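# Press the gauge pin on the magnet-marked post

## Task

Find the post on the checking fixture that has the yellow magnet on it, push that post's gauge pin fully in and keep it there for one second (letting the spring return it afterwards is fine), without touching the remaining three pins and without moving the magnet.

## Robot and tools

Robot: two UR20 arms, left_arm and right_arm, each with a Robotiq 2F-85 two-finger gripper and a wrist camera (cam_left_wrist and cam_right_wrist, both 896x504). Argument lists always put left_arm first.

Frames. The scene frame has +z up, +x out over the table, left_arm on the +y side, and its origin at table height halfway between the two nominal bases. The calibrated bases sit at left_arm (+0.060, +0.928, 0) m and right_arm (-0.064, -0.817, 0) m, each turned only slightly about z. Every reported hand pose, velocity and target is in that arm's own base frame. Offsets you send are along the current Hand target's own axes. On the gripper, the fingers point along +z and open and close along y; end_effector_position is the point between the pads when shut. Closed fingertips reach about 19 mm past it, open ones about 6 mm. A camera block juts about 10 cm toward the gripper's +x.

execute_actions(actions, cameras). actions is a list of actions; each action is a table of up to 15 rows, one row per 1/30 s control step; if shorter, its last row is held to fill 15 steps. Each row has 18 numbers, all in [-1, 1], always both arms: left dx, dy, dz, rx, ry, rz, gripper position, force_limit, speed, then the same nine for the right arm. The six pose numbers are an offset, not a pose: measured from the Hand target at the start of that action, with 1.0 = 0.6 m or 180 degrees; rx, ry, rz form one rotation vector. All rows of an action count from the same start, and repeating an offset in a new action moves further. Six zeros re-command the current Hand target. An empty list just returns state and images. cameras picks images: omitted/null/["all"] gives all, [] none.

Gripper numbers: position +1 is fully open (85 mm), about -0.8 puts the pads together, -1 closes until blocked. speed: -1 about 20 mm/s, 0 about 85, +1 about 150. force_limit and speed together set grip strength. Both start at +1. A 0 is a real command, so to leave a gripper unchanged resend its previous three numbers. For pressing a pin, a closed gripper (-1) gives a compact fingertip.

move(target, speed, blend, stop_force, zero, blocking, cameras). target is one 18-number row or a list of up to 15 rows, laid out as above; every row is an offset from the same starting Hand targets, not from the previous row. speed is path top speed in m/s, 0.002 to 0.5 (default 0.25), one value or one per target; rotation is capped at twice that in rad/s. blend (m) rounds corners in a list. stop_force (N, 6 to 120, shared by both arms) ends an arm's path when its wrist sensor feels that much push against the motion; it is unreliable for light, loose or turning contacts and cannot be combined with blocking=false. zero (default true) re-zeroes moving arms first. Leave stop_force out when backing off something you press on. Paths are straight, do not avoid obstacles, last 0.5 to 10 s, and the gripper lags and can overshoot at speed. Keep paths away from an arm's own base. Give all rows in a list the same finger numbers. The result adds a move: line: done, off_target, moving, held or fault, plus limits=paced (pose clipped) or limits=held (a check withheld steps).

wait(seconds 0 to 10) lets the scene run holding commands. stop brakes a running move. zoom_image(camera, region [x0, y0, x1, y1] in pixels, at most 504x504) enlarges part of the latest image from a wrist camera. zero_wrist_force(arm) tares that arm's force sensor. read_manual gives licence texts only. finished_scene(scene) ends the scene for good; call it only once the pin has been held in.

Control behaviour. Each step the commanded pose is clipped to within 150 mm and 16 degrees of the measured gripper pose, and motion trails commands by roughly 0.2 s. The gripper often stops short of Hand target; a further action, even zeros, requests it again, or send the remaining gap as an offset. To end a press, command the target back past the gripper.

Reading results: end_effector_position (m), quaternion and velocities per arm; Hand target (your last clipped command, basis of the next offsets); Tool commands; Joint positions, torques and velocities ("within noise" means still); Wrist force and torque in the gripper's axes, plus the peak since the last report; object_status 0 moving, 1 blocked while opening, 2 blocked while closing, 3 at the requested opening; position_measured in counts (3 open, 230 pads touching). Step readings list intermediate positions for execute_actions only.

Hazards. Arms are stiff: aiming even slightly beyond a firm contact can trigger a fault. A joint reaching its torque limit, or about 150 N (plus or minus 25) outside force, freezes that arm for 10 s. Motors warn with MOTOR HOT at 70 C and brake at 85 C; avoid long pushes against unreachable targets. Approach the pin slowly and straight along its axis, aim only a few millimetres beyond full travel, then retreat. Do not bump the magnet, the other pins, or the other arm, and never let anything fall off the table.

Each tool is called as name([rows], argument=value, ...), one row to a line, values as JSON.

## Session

execute_actions(actions=[])

Scene clock: 0.00 s.
left_arm: end_effector_position=(+0.3071, -0.4220, +0.1602) position_measured=3 object_status=3 end_effector_quat_wxyz=(+0.066, +0.956, -0.074, +0.275) | right_arm: end_effector_position=(+0.4900, -0.3027, +0.2369) position_measured=3 object_status=3 end_effector_quat_wxyz=(+0.548, -0.467, -0.511, -0.471)
Joint positions: left_arm=[-1.763 -1.739 2.857 -2.766 -1.003 1.555] | right_arm=[2.511 -2.074 -2.06 -2.212 2.389 -0.015]
Joint velocities: within noise
Joint torques (N m): no reading
Motor temperatures (°C): left_arm=[24 35 26 38 34 33] | right_arm=[28 35 35 36 33 38]
Wrist force (N): no reading
Wrist torque (N m): no reading
Wrist force, peak (N): no reading
Hand target: left_arm +0.3071, -0.4220, +0.1602; +0.066, +0.956, -0.074, +0.275 | right_arm +0.4900, -0.3027, +0.2369; +0.548, -0.467, -0.511, -0.471
Tool commands: left_gripper/position=+1.0 left_gripper/force_limit=+1.0 left_gripper/speed=+1.0 right_gripper/position=+1.0 right_gripper/force_limit=+1.0 right_gripper/speed=+1.0
camera_calibration:
cam_left_wrist: T_world_to_cam=[[-0.28582, -0.958098, 0.0188461, -0.302738], [-0.929608, 0.272438, -0.248207, 0.463446], [0.232673, -0.088462, -0.968524, 0.172418], [0, 0, 0, 1]] pos_world=[0.304177, -0.40106, 0.287727]
cam_right_wrist: T_world_to_cam=[[0.978975, 0.0561564, -0.196097, -0.399582], [-0.174547, -0.266833, -0.947805, 0.238781], [-0.10555, 0.962105, -0.251421, 0.530503], [0, 0, 0, 1]] pos_world=[0.488854, -0.424245, 0.281341]

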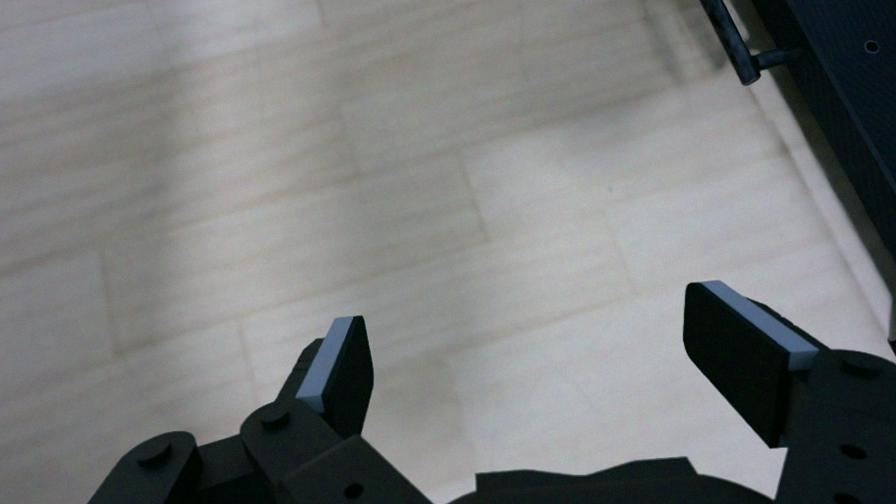

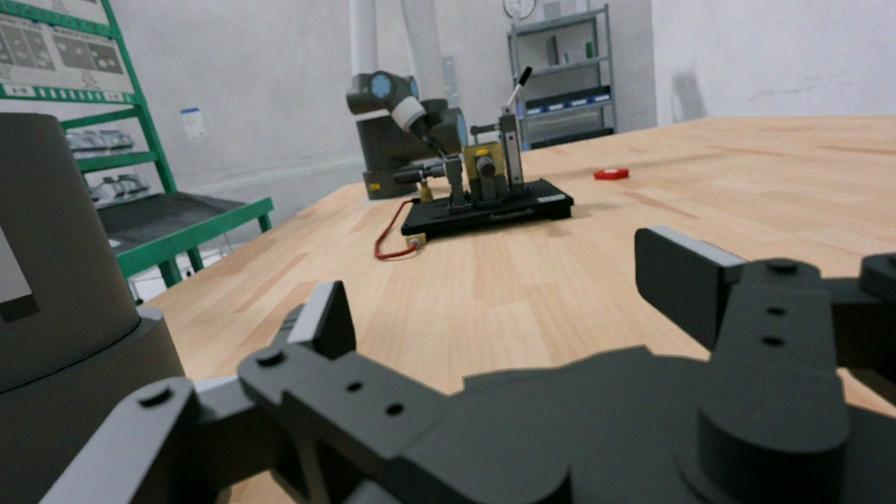

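zoom_image(camera="cam_right_wrist", region=[370, 70, 590, 260])

Scaled by 2.291 from the camera's 896x504 image, which has a finer 1280x720 frame.

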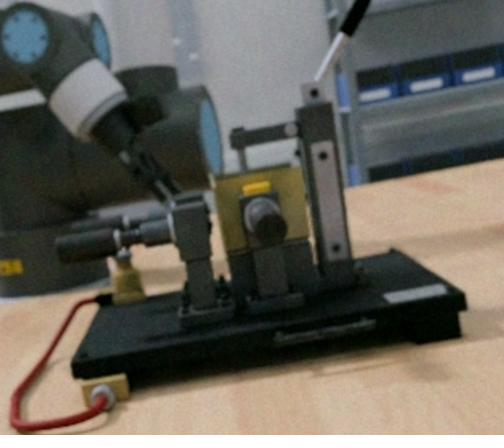

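move(target=[0,0,0,0,0,0,1,1,1,-0.07,0.133,0.957,0,-0.11,0,-1,1,1], cameras=["cam_right_wrist"], speed=0.35)

Scene clock: 4.73 s.
left_arm: end_effector_position=(+0.3071, -0.4220, +0.1602) position_measured=3 object_status=3 end_effector_quat_wxyz=(+0.066, +0.956, -0.074, +0.275) | right_arm: end_effector_position=(+0.4986, +0.2781, +0.2171) position_measured=234 object_status=3 end_effector_quat_wxyz=(-0.452, +0.540, +0.597, +0.383)
Joint positions: left_arm=[-1.763 -1.739 2.857 -2.766 -1.003 1.555] | right_arm=[3.447 -2.14 -2.711 0.642 2.794 2.133]
Joint velocities: within noise
Joint torques (N m): left_arm=[5.15 -9.78 -56.5 -8.11 3.15 -0.69] | right_arm=[20.8 91.57 -11.31 17.14 0.44 6.69]
Motor temperatures (°C): left_arm=[24 35 26 38 34 33] | right_arm=[28 35 35 36 33 38]
Wrist force (N): left_arm=[-0.1 0.2 0.2] | right_arm=[-1.0 0.2 0.7]
Wrist torque (N m): left_arm=[0.02 0.01 0.00] | right_arm=[0.21 0.43 -0.13]
Wrist force, peak (N): left_arm=[0.0 0.6 0.4] | right_arm=[-0.1 1.2 4.9]
Hand target: left_arm +0.3071, -0.4220, +0.1602; +0.066, +0.956, -0.074, +0.275 | right_arm +0.4986, +0.2781, +0.2171; -0.452, +0.541, +0.597, +0.383
Off the commanded pose: left_arm 0.000 m, 0 deg | right_arm 0.000 m, 0 deg.
move: done
camera_calibration:
cam_right_wrist: T_world_to_cam=[[0.986313, 0.00430205, -0.164828, -0.440545], [-0.132679, -0.572792, -0.808892, 0.410538], [-0.0978917, 0.81969, -0.564381, 0.0713899], [0, 0, 0, 1]] pos_world=[0.495974, 0.17853, 0.299758]
Images, in order (width x height): cam_right_wrist 896x504.

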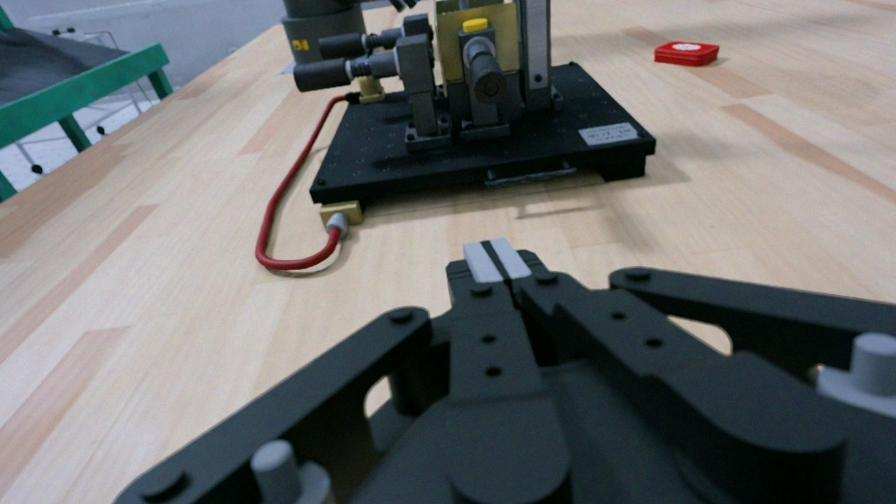

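move(target=[0,0,0,0,0,0,1,1,1,0.044,0.094,0.486,0,0,0,-1,1,1], cameras=["cam_right_wrist"], speed=0.3)

Scene clock: 6.90 s.
left_arm: end_effector_position=(+0.3071, -0.4220, +0.1602) position_measured=3 object_status=3 end_effector_quat_wxyz=(+0.066, +0.956, -0.074, +0.275) | right_arm: end_effector_position=(+0.5178, +0.5686, +0.1537) position_measured=234 object_status=3 end_effector_quat_wxyz=(-0.452, +0.541, +0.597, +0.383)
Joint positions: left_arm=[-1.763 -1.739 2.857 -2.766 -1.003 1.555] | right_arm=[3.895 -2.378 -2.498 1.242 2.458 2.779]
Joint velocities: within noise
Joint torques (N m): left_arm=[4.17 -9.64 -58.18 -7.72 3.51 -0.94] | right_arm=[23.32 127.22 11.42 14.09 -1.33 4.84]
Motor temperatures (°C): left_arm=[24 35 26 38 34 33] | right_arm=[28 35 35 36 33 38]
Wrist force (N): left_arm=[-0.1 0.2 0.4] | right_arm=[-0.5 0.2 1.6]
Wrist torque (N m): left_arm=[0.02 0.01 0.00] | right_arm=[0.35 0.11 -0.15]
Wrist force, peak (N): left_arm=[-0.2 0.4 0.7] | right_arm=[-0.4 0.6 4.9]
Hand target: left_arm +0.3071, -0.4220, +0.1602; +0.066, +0.956, -0.074, +0.275 | right_arm +0.5179, +0.5688, +0.1536; -0.452, +0.541, +0.597, +0.383
Off the commanded pose: left_arm 0.000 m, 0 deg | right_arm 0.000 m, 0 deg.
move: done
camera_calibration:
cam_right_wrist: T_world_to_cam=[[0.98632, 0.00405912, -0.164792, -0.471083], [-0.132803, -0.57266, -0.808964, 0.528238], [-0.0976535, 0.819783, -0.564287, -0.200885], [0, 0, 0, 1]] pos_world=[0.515173, 0.469095, 0.236338]
Images, in order (width x height): cam_right_wrist 896x504.

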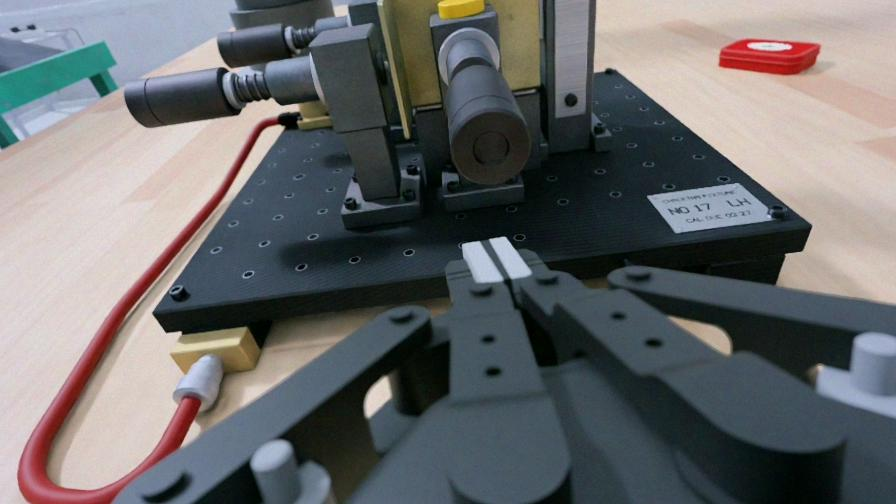

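move([
  [0,0,0,0,0,0,1,1,1,0.027,0.014,0.0688,0,0,0,-1,1,1],
  [0,0,0,0,0,0,1,1,1,0.0568,0.0263,0.1634,0,0,0,-1,1,1],
], speed=[0.12,0.015], stop_force=50, cameras=["cam_right_wrist"])

wait(seconds=1.0, cameras=[])

Scene clock: 12.90 s.
left_arm: end_effector_position=(+0.3071, -0.4220, +0.1602) position_measured=3 object_status=3 end_effector_quat_wxyz=(+0.066, +0.956, -0.074, +0.275) | right_arm: end_effector_position=(+0.5209, +0.6487, +0.1565) position_measured=234 object_status=3 end_effector_quat_wxyz=(-0.452, +0.541, +0.597, +0.383)
Joint positions: left_arm=[-1.763 -1.739 2.857 -2.766 -1.003 1.555] | right_arm=[3.985 -2.367 -2.433 1.213 2.379 2.841]
Joint velocities: within noise
Joint torques (N m): left_arm=[7.19 -7.48 -66.15 -7.61 4.26 -1.26] | right_arm=[6.82 159.42 16.45 8.75 5.16 -7.31]
Motor temperatures (°C): left_arm=[24 35 26 38 34 33] | right_arm=[28 35 35 36 33 38]
Wrist force (N): left_arm=[-0.2 0.0 0.5] | right_arm=[-11.1 -9.0 -45.1]
Wrist torque (N m): left_arm=[-0.01 0.03 0.00] | right_arm=[0.22 0.22 -0.07]
Wrist force, peak (N): left_arm=[-0.1 0.8 0.4] | right_arm=[-25.8 -11.2 -106.6]
Hand target: left_arm +0.3071, -0.4220, +0.1602; +0.066, +0.956, -0.074, +0.275 | right_arm +0.5209, +0.6487, +0.1565; -0.452, +0.541, +0.597, +0.383 (not the last commanded pose)
Off the commanded pose: left_arm 0.000 m, 0 deg | right_arm 0.025 m, 0 deg.
move: contact (right_arm); path passed 1 of 2 targets
camera_calibration:
cam_right_wrist: T_world_to_cam=[[0.986319, 0.00403361, -0.164798, -0.473989], [-0.132824, -0.572647, -0.80897, 0.576781], [-0.0976343, 0.819792, -0.564277, -0.264675], [0, 0, 0, 1]] pos_world=[0.518274, 0.549183, 0.239136]
Images, in order (width x height): cam_right_wrist 896x504.

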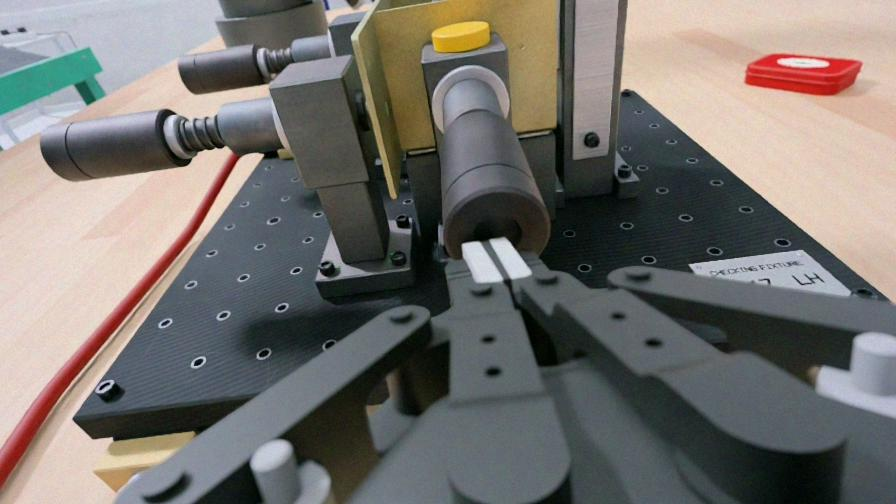

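Scene clock: 13.90 s.
left_arm: end_effector_position=(+0.3071, -0.4220, +0.1602) position_measured=3 object_status=3 end_effector_quat_wxyz=(+0.066, +0.956, -0.074, +0.275) | right_arm: end_effector_position=(+0.5209, +0.6487, +0.1565) position_measured=234 object_status=3 end_effector_quat_wxyz=(-0.452, +0.541, +0.597, +0.383)
Joint positions: left_arm=[-1.763 -1.739 2.857 -2.766 -1.003 1.555] | right_arm=[3.985 -2.367 -2.433 1.213 2.379 2.841]
Joint velocities: within noise
Joint torques (N m): left_arm=[13.55 -4.43 -65.68 -7.98 3.95 -0.6] | right_arm=[4.4 147.11 16.56 9.52 4.48 -7.8]
Motor temperatures (°C): left_arm=[24 35 26 38 34 33] | right_arm=[28 35 35 36 33 38]
Wrist force (N): left_arm=[-0.3 0.1 0.1] | right_arm=[-10.1 -9.1 -43.8]
Wrist torque (N m): left_arm=[0.01 0.04 0.00] | right_arm=[0.23 0.23 -0.08]
Wrist force, peak (N): left_arm=[-0.2 0.3 0.6] | right_arm=[-10.4 -8.7 -45.3]
Hand target: left_arm +0.3071, -0.4220, +0.1602; +0.066, +0.956, -0.074, +0.275 | right_arm +0.5209, +0.6487, +0.1565; -0.452, +0.541, +0.597, +0.383 (not the last commanded pose)
Tool commands: left_gripper/position=+1.0 left_gripper/force_limit=+1.0 left_gripper/speed=+1.0 right_gripper/position=-1.0 right_gripper/force_limit=+1.0 right_gripper/speed=+1.0
Off the commanded pose: left_arm 0.000 m, 0 deg | right_arm 0.025 m, 0 deg.
wait: 1.00 s; at rest by 0.17 s
No camera images: "cameras" was empty.

finished_scene(scene=3)

The scene is finished: the task was done.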